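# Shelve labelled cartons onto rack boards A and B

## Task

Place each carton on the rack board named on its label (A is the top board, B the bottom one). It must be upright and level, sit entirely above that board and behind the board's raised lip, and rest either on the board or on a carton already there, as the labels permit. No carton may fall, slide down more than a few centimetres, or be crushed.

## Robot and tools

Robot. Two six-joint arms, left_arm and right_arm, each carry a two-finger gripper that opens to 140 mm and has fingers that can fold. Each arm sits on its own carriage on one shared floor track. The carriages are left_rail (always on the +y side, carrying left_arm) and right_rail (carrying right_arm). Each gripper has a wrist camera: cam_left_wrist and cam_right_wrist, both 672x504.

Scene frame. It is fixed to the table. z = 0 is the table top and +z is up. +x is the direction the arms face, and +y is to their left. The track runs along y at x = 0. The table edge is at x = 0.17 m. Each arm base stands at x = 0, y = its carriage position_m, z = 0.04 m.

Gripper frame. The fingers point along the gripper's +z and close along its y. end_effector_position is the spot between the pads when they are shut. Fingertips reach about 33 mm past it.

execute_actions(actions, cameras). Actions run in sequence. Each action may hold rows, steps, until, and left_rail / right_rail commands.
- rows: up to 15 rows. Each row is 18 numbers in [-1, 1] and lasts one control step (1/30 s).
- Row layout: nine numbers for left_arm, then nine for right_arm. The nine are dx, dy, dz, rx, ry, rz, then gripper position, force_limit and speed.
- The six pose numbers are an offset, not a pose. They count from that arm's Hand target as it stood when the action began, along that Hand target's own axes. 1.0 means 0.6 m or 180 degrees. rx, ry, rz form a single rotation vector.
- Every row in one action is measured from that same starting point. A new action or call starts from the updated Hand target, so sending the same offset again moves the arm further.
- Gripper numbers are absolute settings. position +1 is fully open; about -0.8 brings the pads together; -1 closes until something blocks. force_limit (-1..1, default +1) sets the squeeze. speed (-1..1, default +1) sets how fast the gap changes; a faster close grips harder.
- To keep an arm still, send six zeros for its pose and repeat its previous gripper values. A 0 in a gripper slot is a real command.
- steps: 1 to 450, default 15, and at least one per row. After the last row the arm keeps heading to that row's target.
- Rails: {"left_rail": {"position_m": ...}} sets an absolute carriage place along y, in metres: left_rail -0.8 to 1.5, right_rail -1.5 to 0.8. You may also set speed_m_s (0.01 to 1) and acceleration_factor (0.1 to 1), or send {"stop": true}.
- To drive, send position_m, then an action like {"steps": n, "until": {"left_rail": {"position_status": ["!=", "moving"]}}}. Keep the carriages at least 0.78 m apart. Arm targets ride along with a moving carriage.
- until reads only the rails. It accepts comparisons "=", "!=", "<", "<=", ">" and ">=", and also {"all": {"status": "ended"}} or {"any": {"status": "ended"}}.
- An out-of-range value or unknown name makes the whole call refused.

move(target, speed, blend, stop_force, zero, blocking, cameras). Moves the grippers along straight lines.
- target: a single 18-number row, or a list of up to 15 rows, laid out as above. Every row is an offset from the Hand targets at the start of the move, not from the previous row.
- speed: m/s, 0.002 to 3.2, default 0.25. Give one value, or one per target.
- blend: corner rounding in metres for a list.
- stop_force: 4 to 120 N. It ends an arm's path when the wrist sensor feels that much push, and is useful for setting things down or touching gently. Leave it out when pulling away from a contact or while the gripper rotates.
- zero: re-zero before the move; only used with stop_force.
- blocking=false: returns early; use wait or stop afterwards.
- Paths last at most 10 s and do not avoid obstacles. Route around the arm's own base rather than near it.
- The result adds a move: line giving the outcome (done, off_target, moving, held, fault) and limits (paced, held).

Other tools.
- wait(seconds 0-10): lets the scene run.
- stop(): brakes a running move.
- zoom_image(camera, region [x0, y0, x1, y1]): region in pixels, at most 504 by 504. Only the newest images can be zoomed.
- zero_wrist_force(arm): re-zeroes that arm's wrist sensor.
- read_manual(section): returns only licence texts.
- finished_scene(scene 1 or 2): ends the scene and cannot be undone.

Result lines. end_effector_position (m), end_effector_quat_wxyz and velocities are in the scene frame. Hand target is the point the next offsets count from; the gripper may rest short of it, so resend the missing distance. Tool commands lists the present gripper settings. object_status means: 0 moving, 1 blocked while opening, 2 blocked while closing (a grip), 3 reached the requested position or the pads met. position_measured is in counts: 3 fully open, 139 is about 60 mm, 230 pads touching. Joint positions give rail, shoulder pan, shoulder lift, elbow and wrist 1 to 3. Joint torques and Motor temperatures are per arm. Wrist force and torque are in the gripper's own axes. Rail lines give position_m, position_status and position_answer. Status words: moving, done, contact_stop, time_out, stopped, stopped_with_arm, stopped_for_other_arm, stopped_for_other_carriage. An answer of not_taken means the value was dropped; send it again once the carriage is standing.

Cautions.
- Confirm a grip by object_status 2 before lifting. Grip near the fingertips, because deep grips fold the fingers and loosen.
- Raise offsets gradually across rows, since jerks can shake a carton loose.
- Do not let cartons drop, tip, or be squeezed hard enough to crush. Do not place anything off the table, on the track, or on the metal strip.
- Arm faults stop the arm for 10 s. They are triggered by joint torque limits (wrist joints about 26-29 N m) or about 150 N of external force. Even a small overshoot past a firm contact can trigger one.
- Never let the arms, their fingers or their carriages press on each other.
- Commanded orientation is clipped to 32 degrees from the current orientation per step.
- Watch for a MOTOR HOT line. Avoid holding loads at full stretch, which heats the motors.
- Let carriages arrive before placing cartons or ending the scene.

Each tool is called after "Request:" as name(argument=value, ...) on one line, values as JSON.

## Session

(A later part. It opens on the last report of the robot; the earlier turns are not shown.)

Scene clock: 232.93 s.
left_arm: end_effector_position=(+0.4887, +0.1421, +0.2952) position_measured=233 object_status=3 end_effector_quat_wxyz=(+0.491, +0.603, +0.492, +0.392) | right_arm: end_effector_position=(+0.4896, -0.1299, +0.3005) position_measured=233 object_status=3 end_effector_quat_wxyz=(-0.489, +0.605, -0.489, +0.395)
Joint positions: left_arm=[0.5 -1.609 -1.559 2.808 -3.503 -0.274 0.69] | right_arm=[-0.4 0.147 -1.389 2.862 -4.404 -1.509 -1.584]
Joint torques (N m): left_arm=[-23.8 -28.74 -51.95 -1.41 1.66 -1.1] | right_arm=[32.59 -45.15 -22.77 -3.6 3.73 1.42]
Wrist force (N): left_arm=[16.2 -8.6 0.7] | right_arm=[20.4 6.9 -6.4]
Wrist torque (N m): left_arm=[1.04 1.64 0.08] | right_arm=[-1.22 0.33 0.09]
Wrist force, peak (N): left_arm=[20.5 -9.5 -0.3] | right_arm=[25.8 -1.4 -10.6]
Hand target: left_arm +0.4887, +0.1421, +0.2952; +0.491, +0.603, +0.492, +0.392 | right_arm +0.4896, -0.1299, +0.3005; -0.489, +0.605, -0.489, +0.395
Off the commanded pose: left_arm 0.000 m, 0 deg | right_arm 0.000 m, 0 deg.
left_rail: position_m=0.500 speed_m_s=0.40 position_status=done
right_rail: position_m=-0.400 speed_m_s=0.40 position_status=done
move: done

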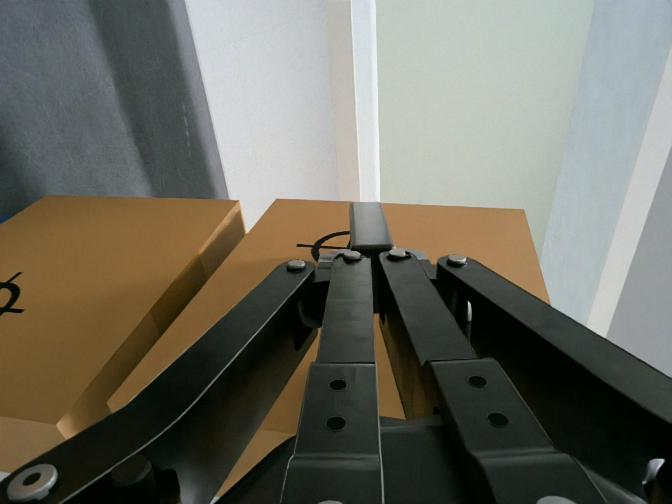

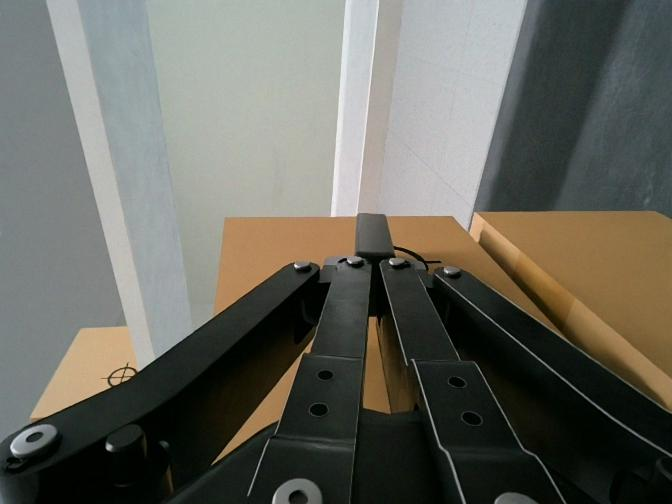

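Request:
move(target=[[-0.0013, 0.0001, 0.00027, 0, 0, 0, -1, -1, 0, -0.0013, -0.0001, 0.00027, 0, 0, 0, -1, -1, 0], [-0.0013, 0.1191, -0.02503, 0, 0, 0, -1, -1, 0, -0.0013, -0.1191, -0.02503, 0, 0, 0, -1, -1, 0]], speed=0.06, blend=0.0005, cameras=["all"])

Scene clock: 235.27 s.
left_arm: end_effector_position=(+0.4890, +0.1421, +0.3682) position_measured=233 object_status=3 end_effector_quat_wxyz=(+0.492, +0.603, +0.492, +0.392) | right_arm: end_effector_position=(+0.4897, -0.1291, +0.3735) position_measured=233 object_status=3 end_effector_quat_wxyz=(-0.489, +0.605, -0.489, +0.395)
Joint positions: left_arm=[0.5 -1.608 -1.851 2.745 -3.152 -0.275 0.694] | right_arm=[-0.4 0.151 -1.768 2.812 -3.974 -1.513 -1.583]
Joint torques (N m): left_arm=[-25.15 -15.27 -66.69 -1.45 1.79 -1.21] | right_arm=[-10.46 -32.67 -44.38 -3.4 12.7 -1.68]
Wrist force (N): left_arm=[15.4 -8.3 0.8] | right_arm=[19.3 6.8 -6.6]
Wrist torque (N m): left_arm=[1.05 1.56 0.06] | right_arm=[-1.20 0.36 0.07]
Wrist force, peak (N): left_arm=[21.1 -10.6 -0.6] | right_arm=[26.1 7.7 -7.4]
Hand target: left_arm +0.4890, +0.1421, +0.3682; +0.491, +0.603, +0.492, +0.392 | right_arm +0.4897, -0.1291, +0.3735; -0.489, +0.605, -0.489, +0.395
Off the commanded pose: left_arm 0.000 m, 0 deg | right_arm 0.000 m, 0 deg.
left_rail: position_m=0.500 speed_m_s=0.40 position_status=done
right_rail: position_m=-0.400 speed_m_s=0.40 position_status=done
move: done; blend cut to 0.0004 m at target 1

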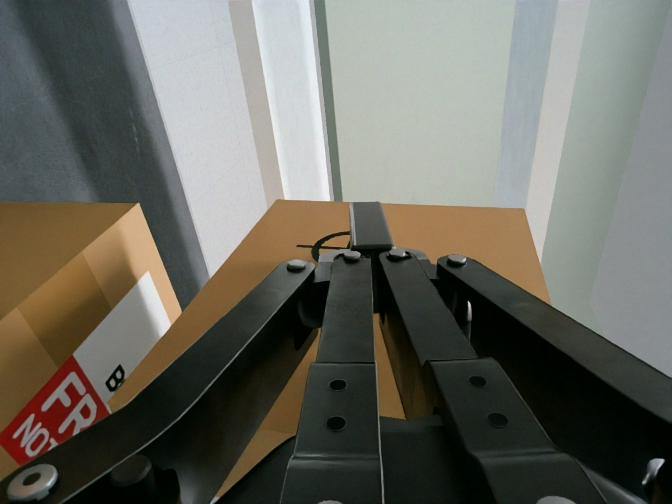

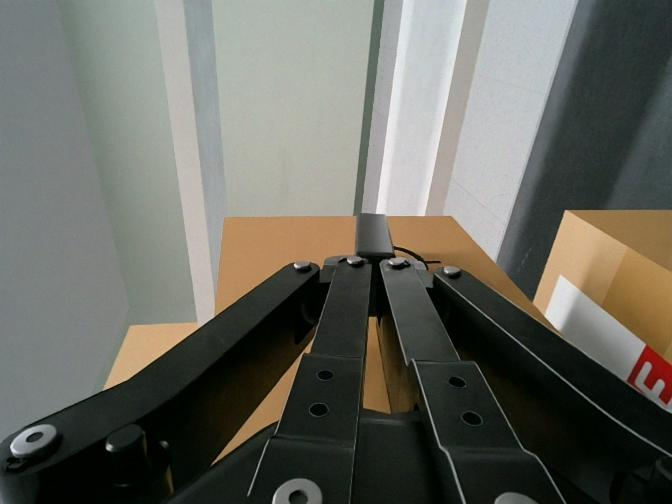

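Request:
move(target=[-0.00163, 0.00007, 0.00034, 0, 0, 0, -1, -1, 0, -0.00163, -0.00007, 0.00034, 0, 0, 0, -1, -1, 0], speed=0.02)

Scene clock: 237.43 s.
left_arm: end_effector_position=(+0.4890, +0.1411, +0.3682) position_measured=233 object_status=3 end_effector_quat_wxyz=(+0.491, +0.603, +0.492, +0.392) | right_arm: end_effector_position=(+0.4897, -0.1282, +0.3735) position_measured=233 object_status=3 end_effector_quat_wxyz=(-0.489, +0.605, -0.489, +0.395)
Joint positions: left_arm=[0.5 -1.608 -1.849 2.744 -3.151 -0.275 0.693] | right_arm=[-0.4 0.156 -1.766 2.81 -3.975 -1.518 -1.582]
Joint torques (N m): left_arm=[-27.49 3.55 -71.06 -1.16 0.88 -1.18] | right_arm=[36.08 5.49 -44.49 -12.46 4.82 1.96]
Wrist force (N): left_arm=[24.1 -9.0 -0.8] | right_arm=[27.9 7.1 -7.9]
Wrist torque (N m): left_arm=[1.01 1.73 0.06] | right_arm=[-1.28 0.58 0.09]
Wrist force, peak (N): left_arm=[24.1 -9.0 -0.8] | right_arm=[27.9 7.1 -7.9]
Hand target: left_arm +0.4890, +0.1411, +0.3682; +0.491, +0.603, +0.492, +0.392 | right_arm +0.4897, -0.1281, +0.3735; -0.489, +0.605, -0.489, +0.395
Off the commanded pose: left_arm 0.000 m, 0 deg | right_arm 0.000 m, 0 deg.
left_rail: position_m=0.500 speed_m_s=0.40 position_status=done
right_rail: position_m=-0.400 speed_m_s=0.40 position_status=done
move: done

Request:
move(target=[0.03465, 0.0339, 0.15947, 0, 0, 0, -1, -1, 0, 0.03465, -0.0339, 0.15947, 0, 0, 0, -1, -1, 0], speed=0.08, cameras=["all"])

Scene clock: 239.53 s.
left_arm: end_effector_position=(+0.5890, +0.1409, +0.3678) position_measured=233 object_status=3 end_effector_quat_wxyz=(+0.491, +0.603, +0.492, +0.392) | right_arm: end_effector_position=(+0.5897, -0.1280, +0.3734) position_measured=233 object_status=3 end_effector_quat_wxyz=(-0.489, +0.605, -0.489, +0.395)
Joint positions: left_arm=[0.5 -1.293 -1.525 2.599 -3.789 -0.532 1.186] | right_arm=[-0.4 0.103 -1.584 2.67 -4.017 -1.465 -1.593]
Joint torques (N m): left_arm=[-0.01 -21.19 -58.4 -8.91 -7.41 2.14] | right_arm=[-7.89 -10.71 -41.91 -12.6 12.6 -1.78]
Wrist force (N): left_arm=[14.8 -9.0 1.5] | right_arm=[19.6 6.7 -6.3]
Wrist torque (N m): left_arm=[0.93 1.67 0.09] | right_arm=[-1.18 0.30 0.08]
Wrist force, peak (N): left_arm=[25.2 -9.3 -0.8] | right_arm=[29.1 7.2 -9.3]
Hand target: left_arm +0.5890, +0.1409, +0.3678; +0.491, +0.603, +0.492, +0.392 | right_arm +0.5897, -0.1280, +0.3734; -0.489, +0.605, -0.489, +0.395
Off the commanded pose: left_arm 0.000 m, 0 deg | right_arm 0.000 m, 0 deg.
left_rail: position_m=0.500 speed_m_s=0.40 position_status=done
right_rail: position_m=-0.400 speed_m_s=0.40 position_status=done
move: done

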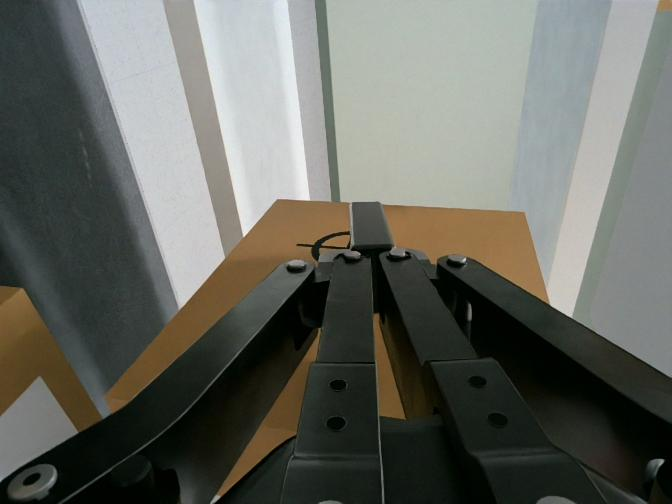

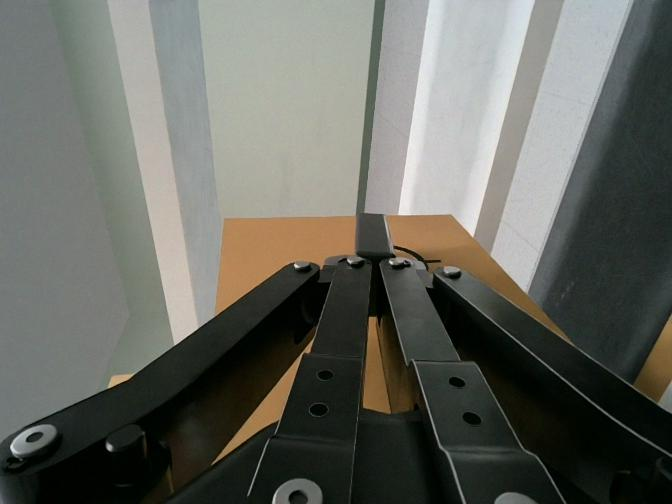

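Request:
move(target=[[-0.00196, 0.00009, 0.00041, 0, 0, 0, -1, -1, 0, -0.00196, -0.00009, 0.00041, 0, 0, 0, -1, -1, 0], [0.03139, 0.034, 0.16015, 0, 0, 0, -1, -1, 0, 0.03139, -0.034, 0.16015, 0, 0, 0, -1, -1, 0]], speed=0.07, blend=0.0005, cameras=["all"])

Scene clock: 243.57 s.
left_arm: end_effector_position=(+0.6889, +0.1387, +0.3674) position_measured=233 object_status=3 end_effector_quat_wxyz=(+0.491, +0.603, +0.492, +0.392) | right_arm: end_effector_position=(+0.6896, -0.1259, +0.3733) position_measured=233 object_status=3 end_effector_quat_wxyz=(-0.489, +0.605, -0.489, +0.395)
Joint positions: left_arm=[0.5 -1.058 -1.384 2.441 -3.886 -0.751 1.327] | right_arm=[-0.4 0.082 -1.442 2.51 -3.998 -1.444 -1.598]
Joint torques (N m): left_arm=[-24.76 -30.83 -73.3 -8.59 -23.7 2.21] | right_arm=[17.26 -20.61 -44.61 -3.1 27.74 -1.66]
Wrist force (N): left_arm=[45.6 -10.0 -4.5] | right_arm=[49.0 6.7 -12.1]
Wrist torque (N m): left_arm=[0.92 2.12 0.06] | right_arm=[-1.28 1.01 0.07]
Wrist force, peak (N): left_arm=[45.8 -10.2 -4.4] | right_arm=[49.0 6.7 -12.1]
Hand target: left_arm +0.6890, +0.1387, +0.3674; +0.491, +0.603, +0.492, +0.392 | right_arm +0.6897, -0.1258, +0.3733; -0.489, +0.605, -0.489, +0.395
Off the commanded pose: left_arm 0.000 m, 0 deg | right_arm 0.000 m, 0 deg.
left_rail: position_m=0.500 speed_m_s=0.40 position_status=done
right_rail: position_m=-0.400 speed_m_s=0.40 position_status=done
move: done

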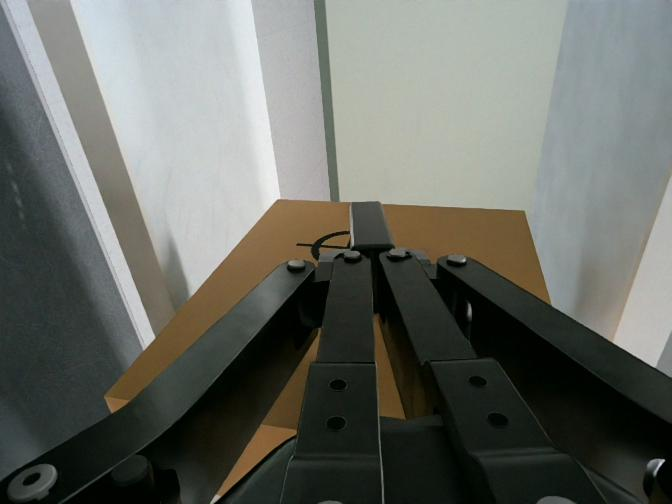

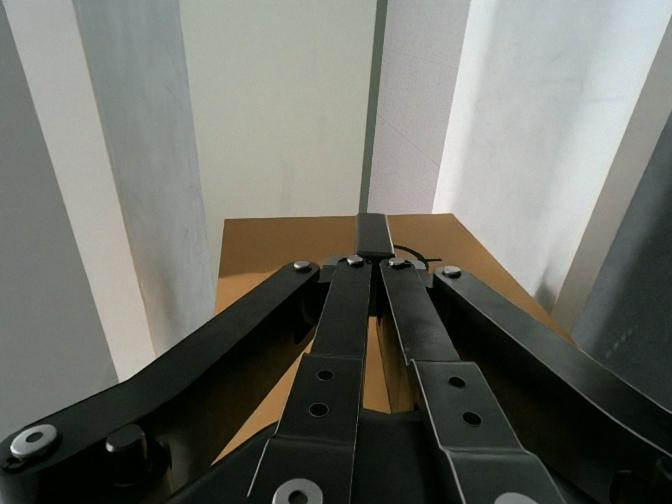

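Request:
move(target=[0.04009, 0.0375, 0.17667, 0, 0, 0, -1, -1, 0, 0.04009, -0.0375, 0.17667, 0, 0, 0, -1, -1, 0], speed=0.06, cameras=["all"])

Scene clock: 246.23 s.
left_arm: end_effector_position=(+0.7999, +0.1395, +0.3668) position_measured=233 object_status=3 end_effector_quat_wxyz=(+0.491, +0.603, +0.492, +0.392) | right_arm: end_effector_position=(+0.8006, -0.1267, +0.3731) position_measured=233 object_status=3 end_effector_quat_wxyz=(-0.489, +0.605, -0.489, +0.395)
Joint positions: left_arm=[0.5 -0.867 -1.259 2.259 -3.878 -0.934 1.4] | right_arm=[-0.4 0.061 -1.308 2.322 -3.943 -1.425 -1.602]
Joint torques (N m): left_arm=[-15.52 -50.66 -64.65 -1.33 -15.6 2.3] | right_arm=[5.78 -36.86 -47.23 -3.21 18.34 -1.72]
Wrist force (N): left_arm=[27.1 -9.5 -1.1] | right_arm=[31.0 5.9 -8.9]
Wrist torque (N m): left_arm=[0.84 1.78 0.08] | right_arm=[-1.30 0.63 0.07]
Wrist force, peak (N): left_arm=[46.2 -10.0 -5.3] | right_arm=[49.5 6.8 -13.3]
Hand target: left_arm +0.8000, +0.1395, +0.3668; +0.491, +0.603, +0.492, +0.392 | right_arm +0.8007, -0.1267, +0.3731; -0.489, +0.605, -0.489, +0.395
Off the commanded pose: left_arm 0.000 m, 0 deg | right_arm 0.000 m, 0 deg.
left_rail: position_m=0.500 speed_m_s=0.40 position_status=done
right_rail: position_m=-0.400 speed_m_s=0.40 position_status=done
move: done

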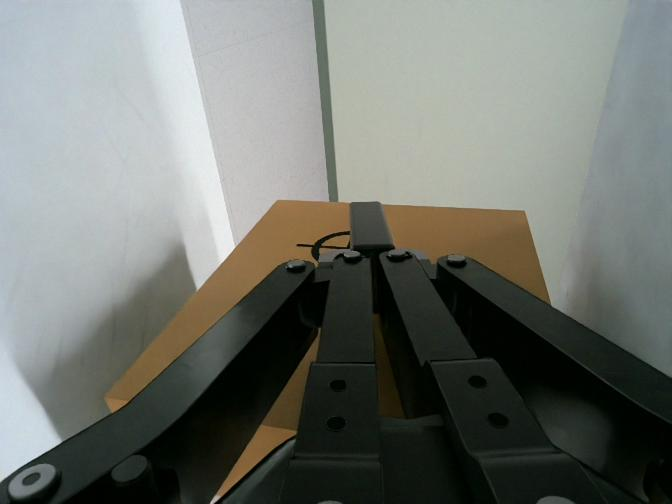

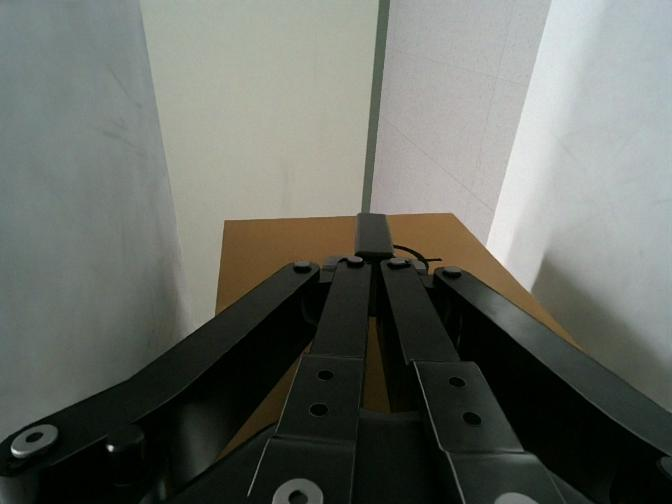

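Request:
move(target=[0, -0.0489, 0.0104, 0, 0, 0, -1, -1, 0, 0, 0.0489, 0.0104, 0, 0, 0, -1, -1, 0], speed=0.05)

Request:
move(target=[0, -0.0489, 0.0104, 0, 0, 0, -1, -1, 0, 0, 0.0489, 0.0104, 0, 0, 0, -1, -1, 0], speed=0.015, stop_force=6, cameras=["all"])

Scene clock: 250.00 s.
left_arm: end_effector_position=(+0.7999, +0.1392, +0.3369) position_measured=233 object_status=3 end_effector_quat_wxyz=(+0.491, +0.603, +0.492, +0.392) | right_arm: end_effector_position=(+0.8007, -0.1267, +0.3432) position_measured=233 object_status=3 end_effector_quat_wxyz=(-0.489, +0.605, -0.489, +0.395)
Joint positions: left_arm=[0.5 -0.867 -1.204 2.269 -3.942 -0.934 1.4] | right_arm=[-0.4 0.061 -1.25 2.333 -4.011 -1.425 -1.602]
Joint torques (N m): left_arm=[-44.99 -51.32 -33.13 -9.84 -6.05 1.63] | right_arm=[14.39 -37.52 -24.52 -12.46 18.46 -0.33]
Wrist force (N): left_arm=[31.0 -9.3 -1.5] | right_arm=[34.3 6.3 -9.3]
Wrist torque (N m): left_arm=[0.93 1.82 0.10] | right_arm=[-1.25 0.81 0.04]
Wrist force, peak (N): left_arm=[31.0 -9.3 -1.5] | right_arm=[34.8 6.2 -9.4]
Hand target: left_arm +0.7999, +0.1392, +0.3369; +0.491, +0.603, +0.492, +0.392 | right_arm +0.8007, -0.1267, +0.3431; -0.489, +0.605, -0.489, +0.395
Off the commanded pose: left_arm 0.000 m, 0 deg | right_arm 0.000 m, 0 deg.
left_rail: position_m=0.500 speed_m_s=0.40 position_status=done
right_rail: position_m=-0.400 speed_m_s=0.40 position_status=done
move: done

Scene clock: 252.50 s.
left_arm: end_effector_position=(+0.7998, +0.1390, +0.3205) position_measured=233 object_status=3 end_effector_quat_wxyz=(+0.491, +0.603, +0.492, +0.392) | right_arm: end_effector_position=(+0.8006, -0.1267, +0.3276) position_measured=233 object_status=3 end_effector_quat_wxyz=(-0.489, +0.605, -0.489, +0.395)
Joint positions: left_arm=[0.5 -0.868 -1.173 2.272 -3.977 -0.934 1.4] | right_arm=[-0.4 0.061 -1.218 2.337 -4.047 -1.425 -1.602]
Joint torques (N m): left_arm=[-31.66 -68.65 -48.34 -0.41 -10.61 -0.78] | right_arm=[20.49 -74.51 -38.69 -2.37 18.49 1.16]
Wrist force (N): left_arm=[30.5 -4.5 -1.4] | right_arm=[34.3 2.3 -9.4]
Wrist torque (N m): left_arm=[0.79 1.89 0.01] | right_arm=[-1.18 0.64 0.10]
Wrist force, peak (N): left_arm=[32.5 -9.1 -2.0] | right_arm=[35.9 5.4 -9.7]
Hand target: left_arm +0.7998, +0.1390, +0.3205; +0.491, +0.603, +0.492, +0.392 (not the last commanded pose) | right_arm +0.8006, -0.1267, +0.3276; -0.489, +0.605, -0.489, +0.395 (not the last commanded pose)
Off the commanded pose: left_arm 0.014 m, 0 deg | right_arm 0.014 m, 0 deg.
left_rail: position_m=0.500 speed_m_s=0.40 position_status=done
right_rail: position_m=-0.400 speed_m_s=0.40 position_status=done
move: contact (left_arm, right_arm)

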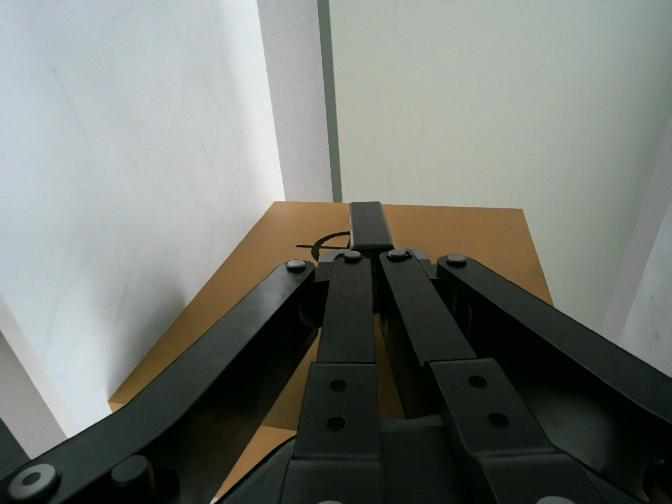

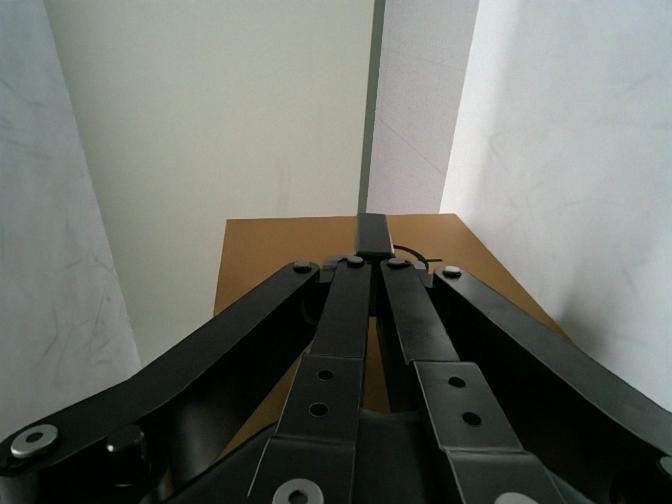

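Request:
move(target=[0.0326, -0.00144, -0.0068, 0, 0, 0, -1, -1, 0, 0.0326, 0.00144, -0.0068, 0, 0, 0, -1, -1, 0], speed=0.04, cameras=["all"])

Scene clock: 254.77 s.
left_arm: end_effector_position=(+0.7998, +0.1589, +0.3203) position_measured=233 object_status=3 end_effector_quat_wxyz=(+0.491, +0.603, +0.492, +0.392) | right_arm: end_effector_position=(+0.8007, -0.1466, +0.3276) position_measured=233 object_status=3 end_effector_quat_wxyz=(-0.489, +0.605, -0.489, +0.395)
Joint positions: left_arm=[0.5 -0.843 -1.182 2.291 -3.991 -0.958 1.408] | right_arm=[-0.4 0.02 -1.227 2.352 -4.052 -1.384 -1.611]
Joint torques (N m): left_arm=[12.72 -65.87 -11.83 -7.93 -1.23 2.58] | right_arm=[-22.07 -67.28 -17.74 -8.6 2.77 -2.79]
Wrist force (N): left_arm=[-4.6 -1.7 3.5] | right_arm=[1.7 -5.9 -5.8]
Wrist torque (N m): left_arm=[0.34 1.31 0.02] | right_arm=[-1.93 -0.41 0.36]
Wrist force, peak (N): left_arm=[31.0 -4.1 -1.9] | right_arm=[34.3 1.9 -10.0]
Hand target: left_arm +0.7998, +0.1590, +0.3203; +0.491, +0.603, +0.492, +0.392 | right_arm +0.8007, -0.1467, +0.3276; -0.489, +0.605, -0.489, +0.395
Off the commanded pose: left_arm 0.000 m, 0 deg | right_arm 0.000 m, 0 deg.
left_rail: position_m=0.500 speed_m_s=0.40 position_status=done
right_rail: position_m=-0.400 speed_m_s=0.40 position_status=done
move: done

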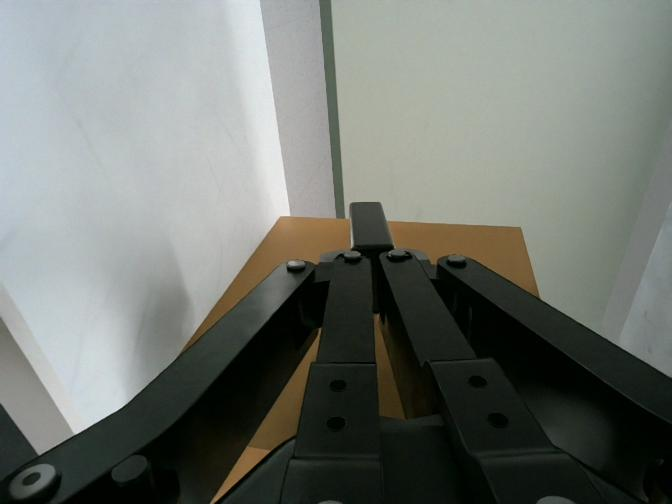

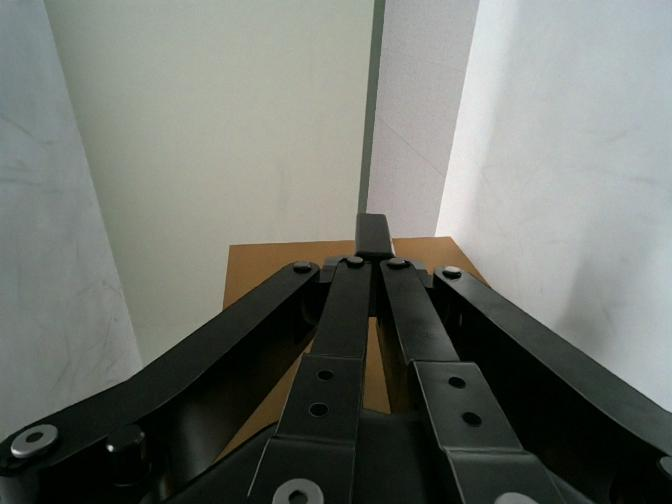

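Request:
move(target=[[0, 0.0163, -0.0035, 0, 0, 0, -1, -1, 0, 0, -0.0163, -0.0035, 0, 0, 0, -1, -1, 0], [-0.0817, -0.0318, -0.5504, 0, 0, 0, -1, -1, 0, -0.0899, 0.0395, -0.5470, 0, 0, 0, -1, -1, 0], [-0.0579, -0.0598, -0.6017, 0.1833, 0, 0, -1, -1, 0, -0.0868, 0.0711, -0.5944, -0.1833, 0, 0, -1, -1, 0]], speed=[0.1, 0.2, 0.2], blend=0.005, cameras=["all"])

Scene clock: 261.00 s.
left_arm: end_effector_position=(+0.4689, +0.1812, +0.3710) position_measured=233 object_status=3 end_effector_quat_wxyz=(+0.483, +0.610, +0.497, +0.385) | right_arm: end_effector_position=(+0.4975, -0.1597, +0.3659) position_measured=233 object_status=3 end_effector_quat_wxyz=(-0.489, +0.604, -0.490, +0.396)
Joint positions: left_arm=[0.5 -1.69 -2.213 2.772 -2.504 -0.257 0.373] | right_arm=[-0.4 -0.018 -1.798 2.855 -3.982 -1.349 -1.618]
Joint torques (N m): left_arm=[-13.74 2.73 -64.72 -0.42 6.31 -1.93] | right_arm=[19.7 9.93 -36.57 -8.48 -1.76 1.18]
Wrist force (N): left_arm=[-4.8 -1.7 3.2] | right_arm=[1.5 -5.6 -6.0]
Wrist torque (N m): left_arm=[0.34 1.36 0.13] | right_arm=[-1.85 -0.40 0.36]
Wrist force, peak (N): left_arm=[-5.0 -0.8 5.1] | right_arm=[0.5 -11.2 -10.4]
Hand target: left_arm +0.4686, +0.1812, +0.3711; +0.483, +0.610, +0.497, +0.385 (not the last commanded pose) | right_arm +0.4975, -0.1597, +0.3660; -0.489, +0.604, -0.490, +0.396 (not the last commanded pose)
Off the commanded pose: left_arm 0.036 m, 31 deg | right_arm 0.059 m, 33 deg.
left_rail: position_m=0.500 speed_m_s=0.40 position_status=done
right_rail: position_m=-0.400 speed_m_s=0.40 position_status=done
move: held (right_arm; a check stopped the path), off_target (left_arm; braked when a check withheld steps of right_arm); path passed 2 of 3 targets; limits=held
pose unreachable (right arm): on one or more control steps of this call, first in action 0 (counted from 0), this arm could not follow its commanded pose, so it was not sent that pose on those steps. It may still have moved: this result reports where it is.
cause: moving toward the commanded pose would bring two parts of the arm too close to each other (joints 3 (shoulder lift) and 4 (elbow) lie between them).

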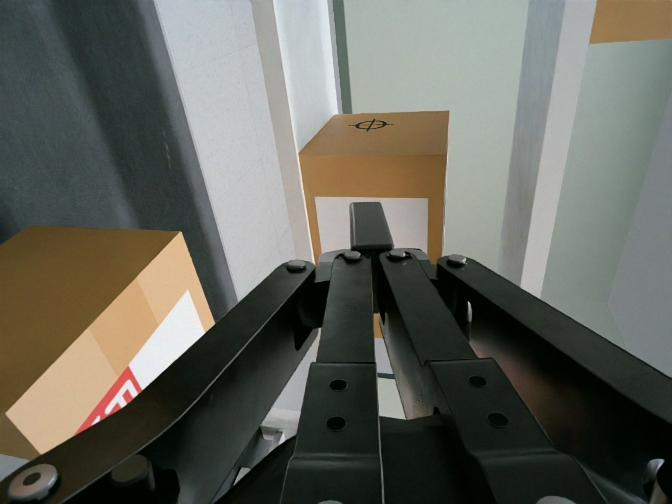

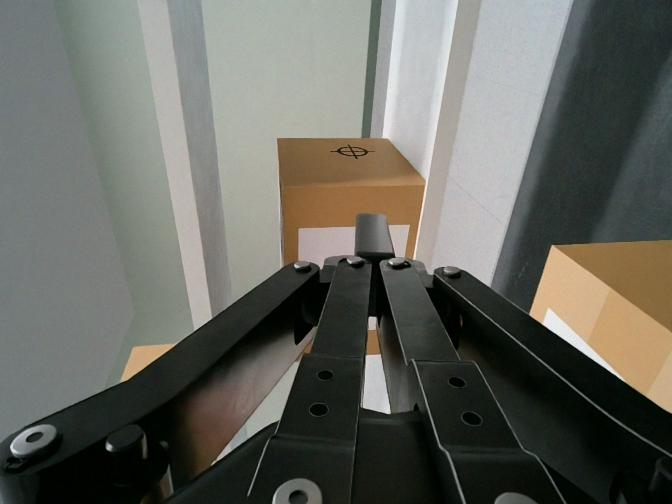

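Request:
move(target=[[0.02, 0.13, -0.03, 0.05, 0, 0, -1, -1, 0, 0.01, -0.13, -0.03, -0.05, 0, 0, -1, -1, 0], [0.0407, 0.2315, -0.0991, 0.1733, 0, 0, -1, -1, 0, 0.0201, -0.2369, -0.12, -0.1833, 0, 0, -1, -1, 0]], speed=0.2, blend=0.03)

Request:
execute_actions(actions=[{"left_rail": {"position_m": 0.6}, "right_rail": {"position_m": -0.5}, "steps": 90, "until": {"all": {"status": "ended"}}}], cameras=["all"])

Scene clock: 264.50 s.
left_arm: end_effector_position=(+0.4498, +0.2119, +0.5198) position_measured=233 object_status=3 end_effector_quat_wxyz=(+0.301, +0.717, +0.582, +0.237) | right_arm: end_effector_position=(+0.4601, -0.1800, +0.5200) position_measured=233 object_status=3 end_effector_quat_wxyz=(-0.297, +0.718, -0.582, +0.241)
Joint positions: left_arm=[0.5 -1.41 -2.316 2.233 -1.847 -0.854 0.503] | right_arm=[-0.4 -0.019 -2.361 2.316 -2.297 -1.41 -1.733]
Joint torques (N m): left_arm=[13.22 20.81 -72.71 -0.87 -0.35 2.36] | right_arm=[-21.09 27.56 -62.89 -2.17 1.85 -2.84]
Wrist force (N): left_arm=[-5.5 -2.0 2.5] | right_arm=[1.8 -6.4 -5.2]
Wrist torque (N m): left_arm=[-0.11 1.41 -0.02] | right_arm=[-1.81 -0.43 0.26]
Wrist force, peak (N): left_arm=[-5.4 -4.0 3.5] | right_arm=[2.0 -7.4 -5.9]
Hand target: left_arm +0.4498, +0.2119, +0.5198; +0.301, +0.717, +0.582, +0.237 | right_arm +0.4601, -0.1801, +0.5200; -0.297, +0.718, -0.582, +0.240
Off the commanded pose: left_arm 0.000 m, 0 deg | right_arm 0.000 m, 0 deg.
left_rail: position_m=0.500 speed_m_s=0.40 position_status=done
right_rail: position_m=-0.400 speed_m_s=0.40 position_status=done
move: done

Scene clock: 265.70 s.
left_arm: end_effector_position=(+0.4498, +0.3118, +0.5198) position_measured=233 object_status=3 end_effector_quat_wxyz=(+0.301, +0.717, +0.582, +0.237) | right_arm: end_effector_position=(+0.4601, -0.2801, +0.5200) position_measured=233 object_status=3 end_effector_quat_wxyz=(-0.297, +0.718, -0.582, +0.240)
Joint positions: left_arm=[0.6 -1.41 -2.316 2.233 -1.847 -0.854 0.503] | right_arm=[-0.5 -0.019 -2.361 2.316 -2.297 -1.41 -1.733]
Joint torques (N m): left_arm=[4.06 8.78 -70.56 -1.3 0.25 2.47] | right_arm=[-16.69 24.65 -60.58 -2.76 1.88 -2.77]
Wrist force (N): left_arm=[-5.5 -1.9 2.7] | right_arm=[1.8 -6.2 -5.1]
Wrist torque (N m): left_arm=[-0.07 1.42 -0.02] | right_arm=[-1.76 -0.43 0.26]
Wrist force, peak (N): left_arm=[-6.5 -2.4 3.3] | right_arm=[3.0 -6.3 -5.4]
Hand target: left_arm +0.4498, +0.3118, +0.5198; +0.301, +0.717, +0.582, +0.237 | right_arm +0.4601, -0.2801, +0.5200; -0.297, +0.718, -0.582, +0.240
Tool commands: left_gripper/position=-1.0 left_gripper/force_limit=-1.0 left_gripper/speed=+0.0 right_gripper/position=-1.0 right_gripper/force_limit=-1.0 right_gripper/speed=+0.0
Off the commanded pose: left_arm 0.000 m, 0 deg | right_arm 0.000 m, 0 deg.
left_rail: position_m=0.600 speed_m_s=0.40 position_status=done
right_rail: position_m=-0.500 speed_m_s=0.40 position_status=done

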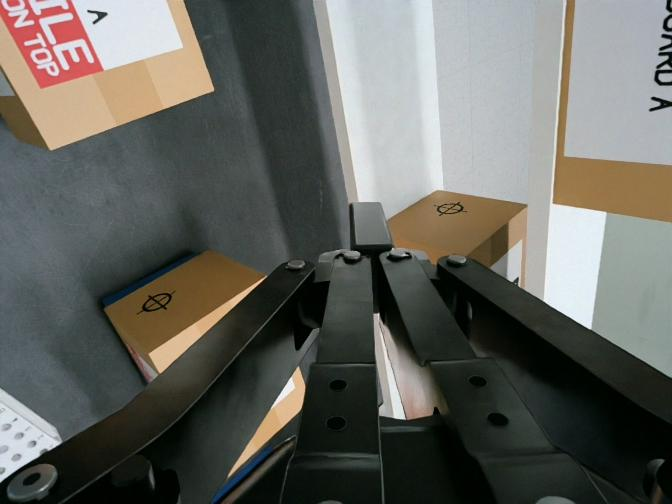

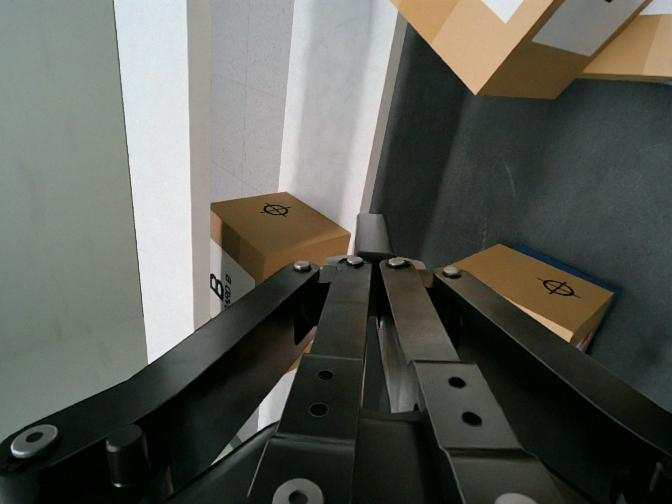

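Request:
move(target=[[-0.2491, -0.0859, 0.1493, 0, 0, 0, -1, -1, 0, -0.1717, 0.1102, 0.1255, 0, 0, 0, -1, -1, 0], [-0.2491, -0.4171, 0.4804, 0, 0, 0, -1, -1, 0, -0.1717, 0.4414, 0.4567, 0, 0, 0, -1, -1, 0]], speed=0.2, blend=0.02, cameras=["all"])

Scene clock: 270.73 s.
left_arm: end_effector_position=(+0.4443, +0.1559, +0.1408) position_measured=233 object_status=3 end_effector_quat_wxyz=(+0.301, +0.717, +0.582, +0.237) | right_arm: end_effector_position=(+0.4448, -0.1778, +0.1390) position_measured=233 object_status=3 end_effector_quat_wxyz=(-0.297, +0.718, -0.582, +0.240)
Joint positions: left_arm=[0.6 -1.483 -1.58 2.601 -2.888 -0.831 0.41] | right_arm=[-0.5 0.383 -1.546 2.768 -3.57 -1.693 -1.446]
Joint torques (N m): left_arm=[11.84 -16.16 -17.87 -9.97 -0.03 1.66] | right_arm=[20.33 -6.12 -12.93 -10.55 -2.94 2.09]
Wrist force (N): left_arm=[-5.2 -2.2 2.6] | right_arm=[2.1 -5.7 -4.9]
Wrist torque (N m): left_arm=[-0.14 1.33 0.13] | right_arm=[-1.67 -0.51 0.02]
Wrist force, peak (N): left_arm=[-5.4 -3.6 3.7] | right_arm=[2.8 -7.2 -6.1]
Hand target: left_arm +0.4443, +0.1559, +0.1407; +0.301, +0.717, +0.582, +0.237 | right_arm +0.4448, -0.1778, +0.1390; -0.297, +0.718, -0.582, +0.240
Off the commanded pose: left_arm 0.000 m, 0 deg | right_arm 0.000 m, 0 deg.
left_rail: position_m=0.600 speed_m_s=0.40 position_status=done
right_rail: position_m=-0.500 speed_m_s=0.40 position_status=done
move: done

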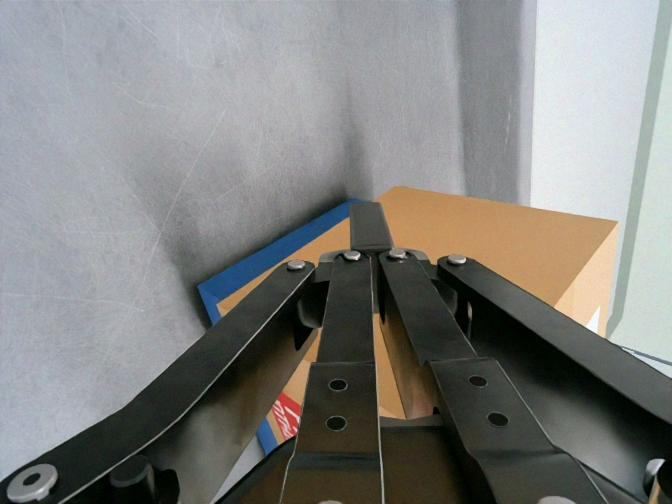

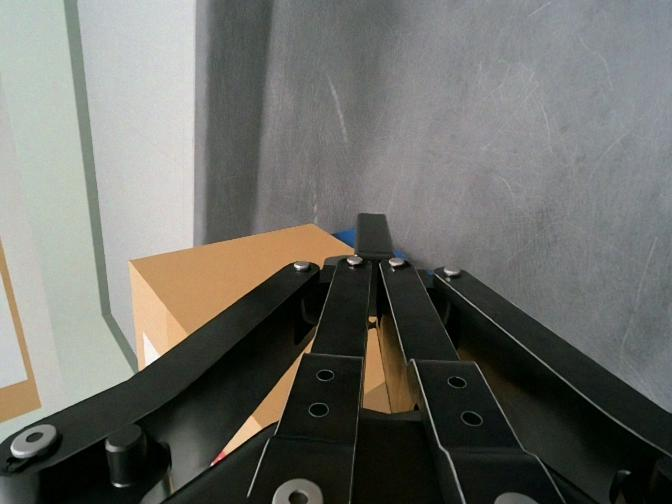

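Request:
move(target=[-0.02934, 0.00441, 0.00441, 0, 0, 0, -1, -1, 0, -0.02934, -0.00441, 0.00441, 0, 0, 0, -1, -1, 0], speed=0.03, stop_force=5)

Request:
move(target=[-0.02934, 0.00441, 0.00441, 0, 0, 0, -1, -1, 0, -0.02934, -0.00441, 0.00441, 0, 0, 0, -1, -1, 0], speed=0.01, stop_force=4, cameras=["all"])

Scene clock: 272.83 s.
left_arm: end_effector_position=(+0.4443, +0.1379, +0.1409) position_measured=233 object_status=3 end_effector_quat_wxyz=(+0.301, +0.717, +0.582, +0.237) | right_arm: end_effector_position=(+0.4448, -0.1598, +0.1390) position_measured=233 object_status=3 end_effector_quat_wxyz=(-0.297, +0.718, -0.582, +0.240)
Joint positions: left_arm=[0.6 -1.487 -1.554 2.572 -2.882 -0.83 0.405] | right_arm=[-0.5 0.437 -1.524 2.741 -3.56 -1.731 -1.407]
Joint torques (N m): left_arm=[-12.89 -19.65 -48.87 -1.11 5.5 -1.34] | right_arm=[20.8 -7.22 -31.92 -2.34 -3.06 2.1]
Wrist force (N): left_arm=[-5.2 -2.4 2.3] | right_arm=[1.8 -5.6 -4.6]
Wrist torque (N m): left_arm=[-0.16 1.32 0.12] | right_arm=[-1.59 -0.47 0.02]
Wrist force, peak (N): left_arm=[-6.2 -2.1 2.6] | right_arm=[2.3 -6.3 -4.8]
Hand target: left_arm +0.4443, +0.1379, +0.1409; +0.301, +0.717, +0.582, +0.237 | right_arm +0.4448, -0.1598, +0.1390; -0.297, +0.718, -0.582, +0.240
Off the commanded pose: left_arm 0.000 m, 0 deg | right_arm 0.000 m, 0 deg.
left_rail: position_m=0.600 speed_m_s=0.40 position_status=done
right_rail: position_m=-0.500 speed_m_s=0.40 position_status=done
move: done

Scene clock: 275.50 s.
left_arm: end_effector_position=(+0.4443, +0.1359, +0.1410) position_measured=233 object_status=3 end_effector_quat_wxyz=(+0.301, +0.717, +0.582, +0.237) | right_arm: end_effector_position=(+0.4448, -0.1418, +0.1390) position_measured=233 object_status=3 end_effector_quat_wxyz=(-0.297, +0.718, -0.582, +0.240)
Joint positions: left_arm=[0.6 -1.488 -1.551 2.569 -2.882 -0.829 0.404] | right_arm=[-0.5 0.488 -1.503 2.714 -3.547 -1.766 -1.371]
Joint torques (N m): left_arm=[10.7 -40.38 -18.82 -10.07 -0.18 1.58] | right_arm=[21.2 -9.71 -31.16 -2.45 -3.03 1.85]
Wrist force (N): left_arm=[-3.5 -2.4 2.2] | right_arm=[2.1 -5.5 -5.1]
Wrist torque (N m): left_arm=[-0.12 1.34 0.12] | right_arm=[-1.60 -0.55 0.02]
Wrist force, peak (N): left_arm=[-5.5 -2.0 2.9] | right_arm=[2.2 -6.0 -5.4]
Hand target: left_arm +0.4443, +0.1359, +0.1410; +0.301, +0.717, +0.582, +0.237 (not the last commanded pose) | right_arm +0.4448, -0.1418, +0.1390; -0.297, +0.718, -0.582, +0.240
Off the commanded pose: left_arm 0.016 m, 0 deg | right_arm 0.000 m, 0 deg.
left_rail: position_m=0.600 speed_m_s=0.40 position_status=done
right_rail: position_m=-0.500 speed_m_s=0.40 position_status=done
move: contact (left_arm)

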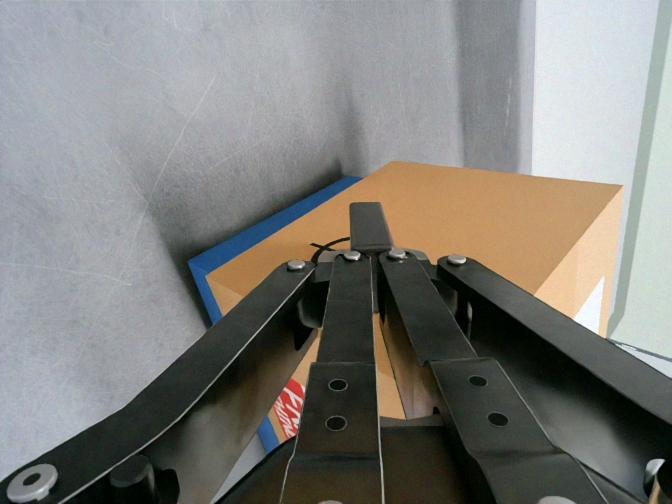

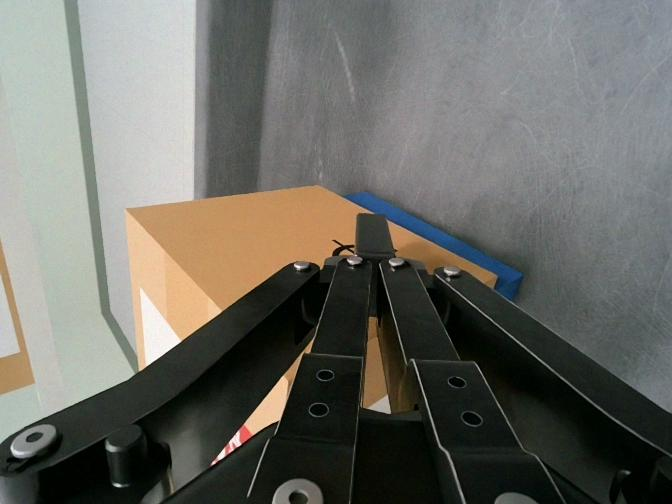

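Request:
zoom_image(camera="cam_left_wrist", region=[270, 190, 430, 310])

Request:
zoom_image(camera="cam_right_wrist", region=[290, 190, 450, 310])

Scaled by 3.150 from the camera's 672x504 image, which has a finer 960x720 frame.

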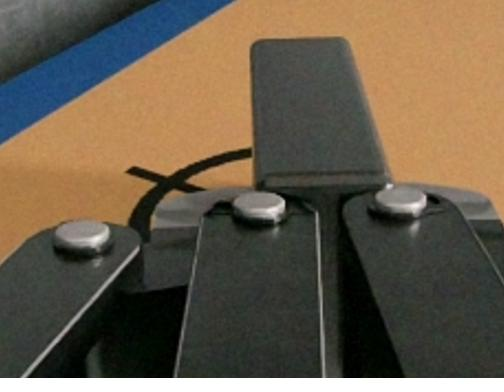

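Scaled by 3.150 from the camera's 672x504 image, which has a finer 960x720 frame.

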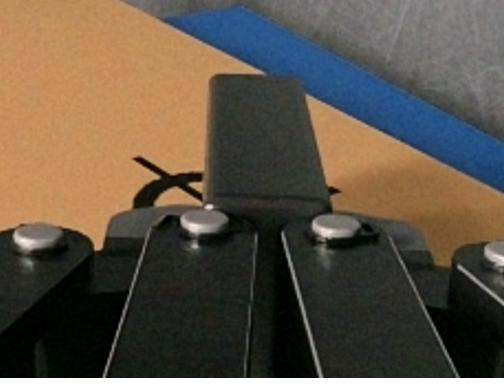

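Request:
move(target=[0, 0, 0, 0, 0, 0, -1, -1, 0, 0, -0.00707, -0.00707, 0, 0, 0, -1, -1, 0], speed=0.03)

Request:
move(target=[0, 0, 0, 0, 0, 0, -1, -1, 0, -0.02934, -0.00441, 0.00441, 0, 0, 0, -1, -1, 0], speed=0.01, stop_force=4, cameras=["all"])

Scene clock: 280.13 s.
left_arm: end_effector_position=(+0.4443, +0.1359, +0.1410) position_measured=233 object_status=3 end_effector_quat_wxyz=(+0.301, +0.717, +0.582, +0.237) | right_arm: end_effector_position=(+0.4448, -0.1418, +0.1450) position_measured=233 object_status=3 end_effector_quat_wxyz=(-0.297, +0.718, -0.582, +0.240)
Joint positions: left_arm=[0.6 -1.488 -1.551 2.569 -2.882 -0.829 0.404] | right_arm=[-0.5 0.488 -1.524 2.71 -3.522 -1.766 -1.371]
Joint torques (N m): left_arm=[12.8 -39.38 -20.7 -9.86 -0.16 1.54] | right_arm=[17.03 -45.71 -32.61 -2.33 -2.74 0.53]
Wrist force (N): left_arm=[-3.6 -2.0 1.9] | right_arm=[1.9 -5.8 -4.9]
Wrist torque (N m): left_arm=[-0.07 1.38 0.11] | right_arm=[-1.67 -0.51 0.01]
Wrist force, peak (N): left_arm=[-3.7 -2.7 2.7] | right_arm=[1.9 -6.3 -5.3]
Hand target: left_arm +0.4443, +0.1359, +0.1410; +0.301, +0.717, +0.582, +0.237 | right_arm +0.4448, -0.1418, +0.1450; -0.297, +0.718, -0.582, +0.240
Off the commanded pose: left_arm 0.000 m, 0 deg | right_arm 0.000 m, 0 deg.
left_rail: position_m=0.600 speed_m_s=0.40 position_status=done
right_rail: position_m=-0.500 speed_m_s=0.40 position_status=done
move: done

Scene clock: 281.73 s.
left_arm: end_effector_position=(+0.4443, +0.1359, +0.1410) position_measured=233 object_status=3 end_effector_quat_wxyz=(+0.301, +0.717, +0.582, +0.237) | right_arm: end_effector_position=(+0.4448, -0.1379, +0.1450) position_measured=233 object_status=3 end_effector_quat_wxyz=(-0.297, +0.718, -0.582, +0.240)
Joint positions: left_arm=[0.6 -1.488 -1.551 2.569 -2.882 -0.829 0.404] | right_arm=[-0.5 0.498 -1.52 2.705 -3.519 -1.773 -1.363]
Joint torques (N m): left_arm=[11.02 -38.45 -20.92 -9.85 -0.02 1.51] | right_arm=[-20.9 -43.77 -14.3 -10.53 1.86 -1.64]
Wrist force (N): left_arm=[-3.6 -2.5 2.2] | right_arm=[2.1 -5.8 -4.9]
Wrist torque (N m): left_arm=[-0.14 1.37 0.12] | right_arm=[-1.68 -0.55 0.02]
Wrist force, peak (N): left_arm=[-3.8 -2.7 2.4] | right_arm=[5.6 -3.4 -8.8]
Hand target: left_arm +0.4443, +0.1359, +0.1410; +0.301, +0.717, +0.582, +0.237 | right_arm +0.4448, -0.1379, +0.1450; -0.297, +0.718, -0.582, +0.240 (not the last commanded pose)
Off the commanded pose: left_arm 0.000 m, 0 deg | right_arm 0.014 m, 0 deg.
left_rail: position_m=0.600 speed_m_s=0.40 position_status=done
right_rail: position_m=-0.500 speed_m_s=0.40 position_status=done
move: contact (right_arm)

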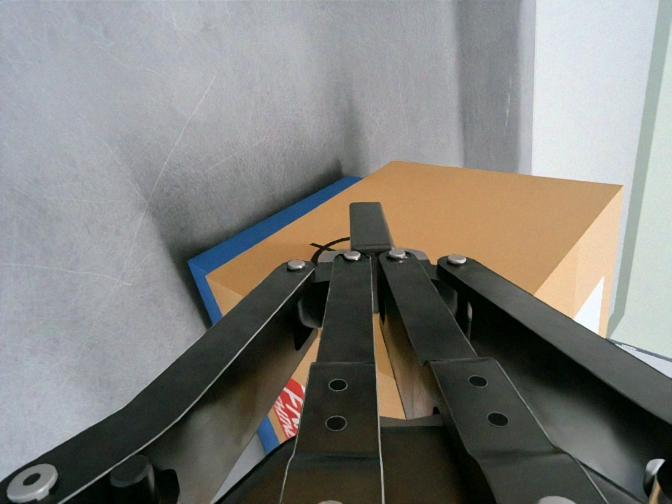

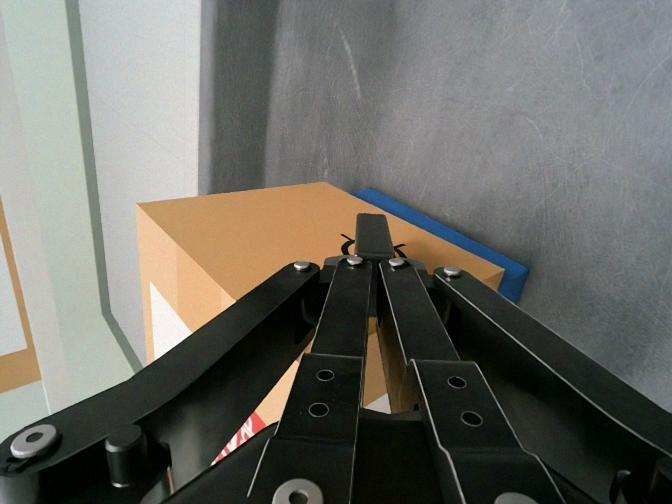

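Request:
move(target=[-0.00245, 0.00037, 0.00037, 0, 0, 0, -1, -1, 0, -0.00245, -0.00037, 0.00037, 0, 0, 0, -1, -1, 0], speed=0.01)

Scene clock: 282.70 s.
left_arm: end_effector_position=(+0.4443, +0.1345, +0.1410) position_measured=233 object_status=3 end_effector_quat_wxyz=(+0.301, +0.717, +0.582, +0.237) | right_arm: end_effector_position=(+0.4448, -0.1365, +0.1450) position_measured=233 object_status=3 end_effector_quat_wxyz=(-0.297, +0.718, -0.582, +0.240)
Joint positions: left_arm=[0.6 -1.488 -1.549 2.567 -2.881 -0.829 0.404] | right_arm=[-0.5 0.502 -1.518 2.702 -3.518 -1.776 -1.36]
Joint torques (N m): left_arm=[-18.06 -19.35 -56.69 -2.27 2.86 -1.14] | right_arm=[22.7 -10.44 -36.39 -3.31 -2 2.19]
Wrist force (N): left_arm=[5.7 -2.6 -0.9] | right_arm=[5.7 -2.5 -5.1]
Wrist torque (N m): left_arm=[-0.10 1.52 0.07] | right_arm=[-1.70 -0.43 0.01]
Wrist force, peak (N): left_arm=[6.0 -3.4 -1.7] | right_arm=[5.4 -3.2 -6.7]
Hand target: left_arm +0.4443, +0.1344, +0.1410; +0.301, +0.717, +0.582, +0.237 | right_arm +0.4448, -0.1364, +0.1450; -0.297, +0.718, -0.582, +0.240
Off the commanded pose: left_arm 0.000 m, 0 deg | right_arm 0.000 m, 0 deg.
left_rail: position_m=0.600 speed_m_s=0.40 position_status=done
right_rail: position_m=-0.500 speed_m_s=0.40 position_status=done
move: done

Request:
move(target=[-0.00245, 0.00037, 0.00037, 0, 0, 0, -1, -1, 0, -0.00245, -0.00037, 0.00037, 0, 0, 0, -1, -1, 0], speed=0.01)

Scene clock: 283.70 s.
left_arm: end_effector_position=(+0.4443, +0.1329, +0.1410) position_measured=233 object_status=3 end_effector_quat_wxyz=(+0.301, +0.717, +0.582, +0.237) | right_arm: end_effector_position=(+0.4448, -0.1350, +0.1450) position_measured=233 object_status=3 end_effector_quat_wxyz=(-0.297, +0.718, -0.582, +0.240)
Joint positions: left_arm=[0.6 -1.488 -1.547 2.564 -2.881 -0.829 0.404] | right_arm=[-0.5 0.506 -1.516 2.7 -3.517 -1.779 -1.357]
Joint torques (N m): left_arm=[-17.13 -21.75 -55.53 -2.22 3.73 -1.17] | right_arm=[20.96 -12.34 -37.51 -3.76 -1.53 1.8]
Wrist force (N): left_arm=[3.8 -3.6 0.0] | right_arm=[6.0 -1.5 -3.2]
Wrist torque (N m): left_arm=[-0.14 1.43 0.09] | right_arm=[-1.72 -0.42 0.00]
Wrist force, peak (N): left_arm=[6.1 -2.9 -1.1] | right_arm=[6.0 -2.8 -4.2]
Hand target: left_arm +0.4443, +0.1329, +0.1410; +0.301, +0.717, +0.582, +0.237 | right_arm +0.4448, -0.1349, +0.1450; -0.297, +0.718, -0.582, +0.240
Off the commanded pose: left_arm 0.000 m, 0 deg | right_arm 0.000 m, 0 deg.
left_rail: position_m=0.600 speed_m_s=0.40 position_status=done
right_rail: position_m=-0.500 speed_m_s=0.40 position_status=done
move: done


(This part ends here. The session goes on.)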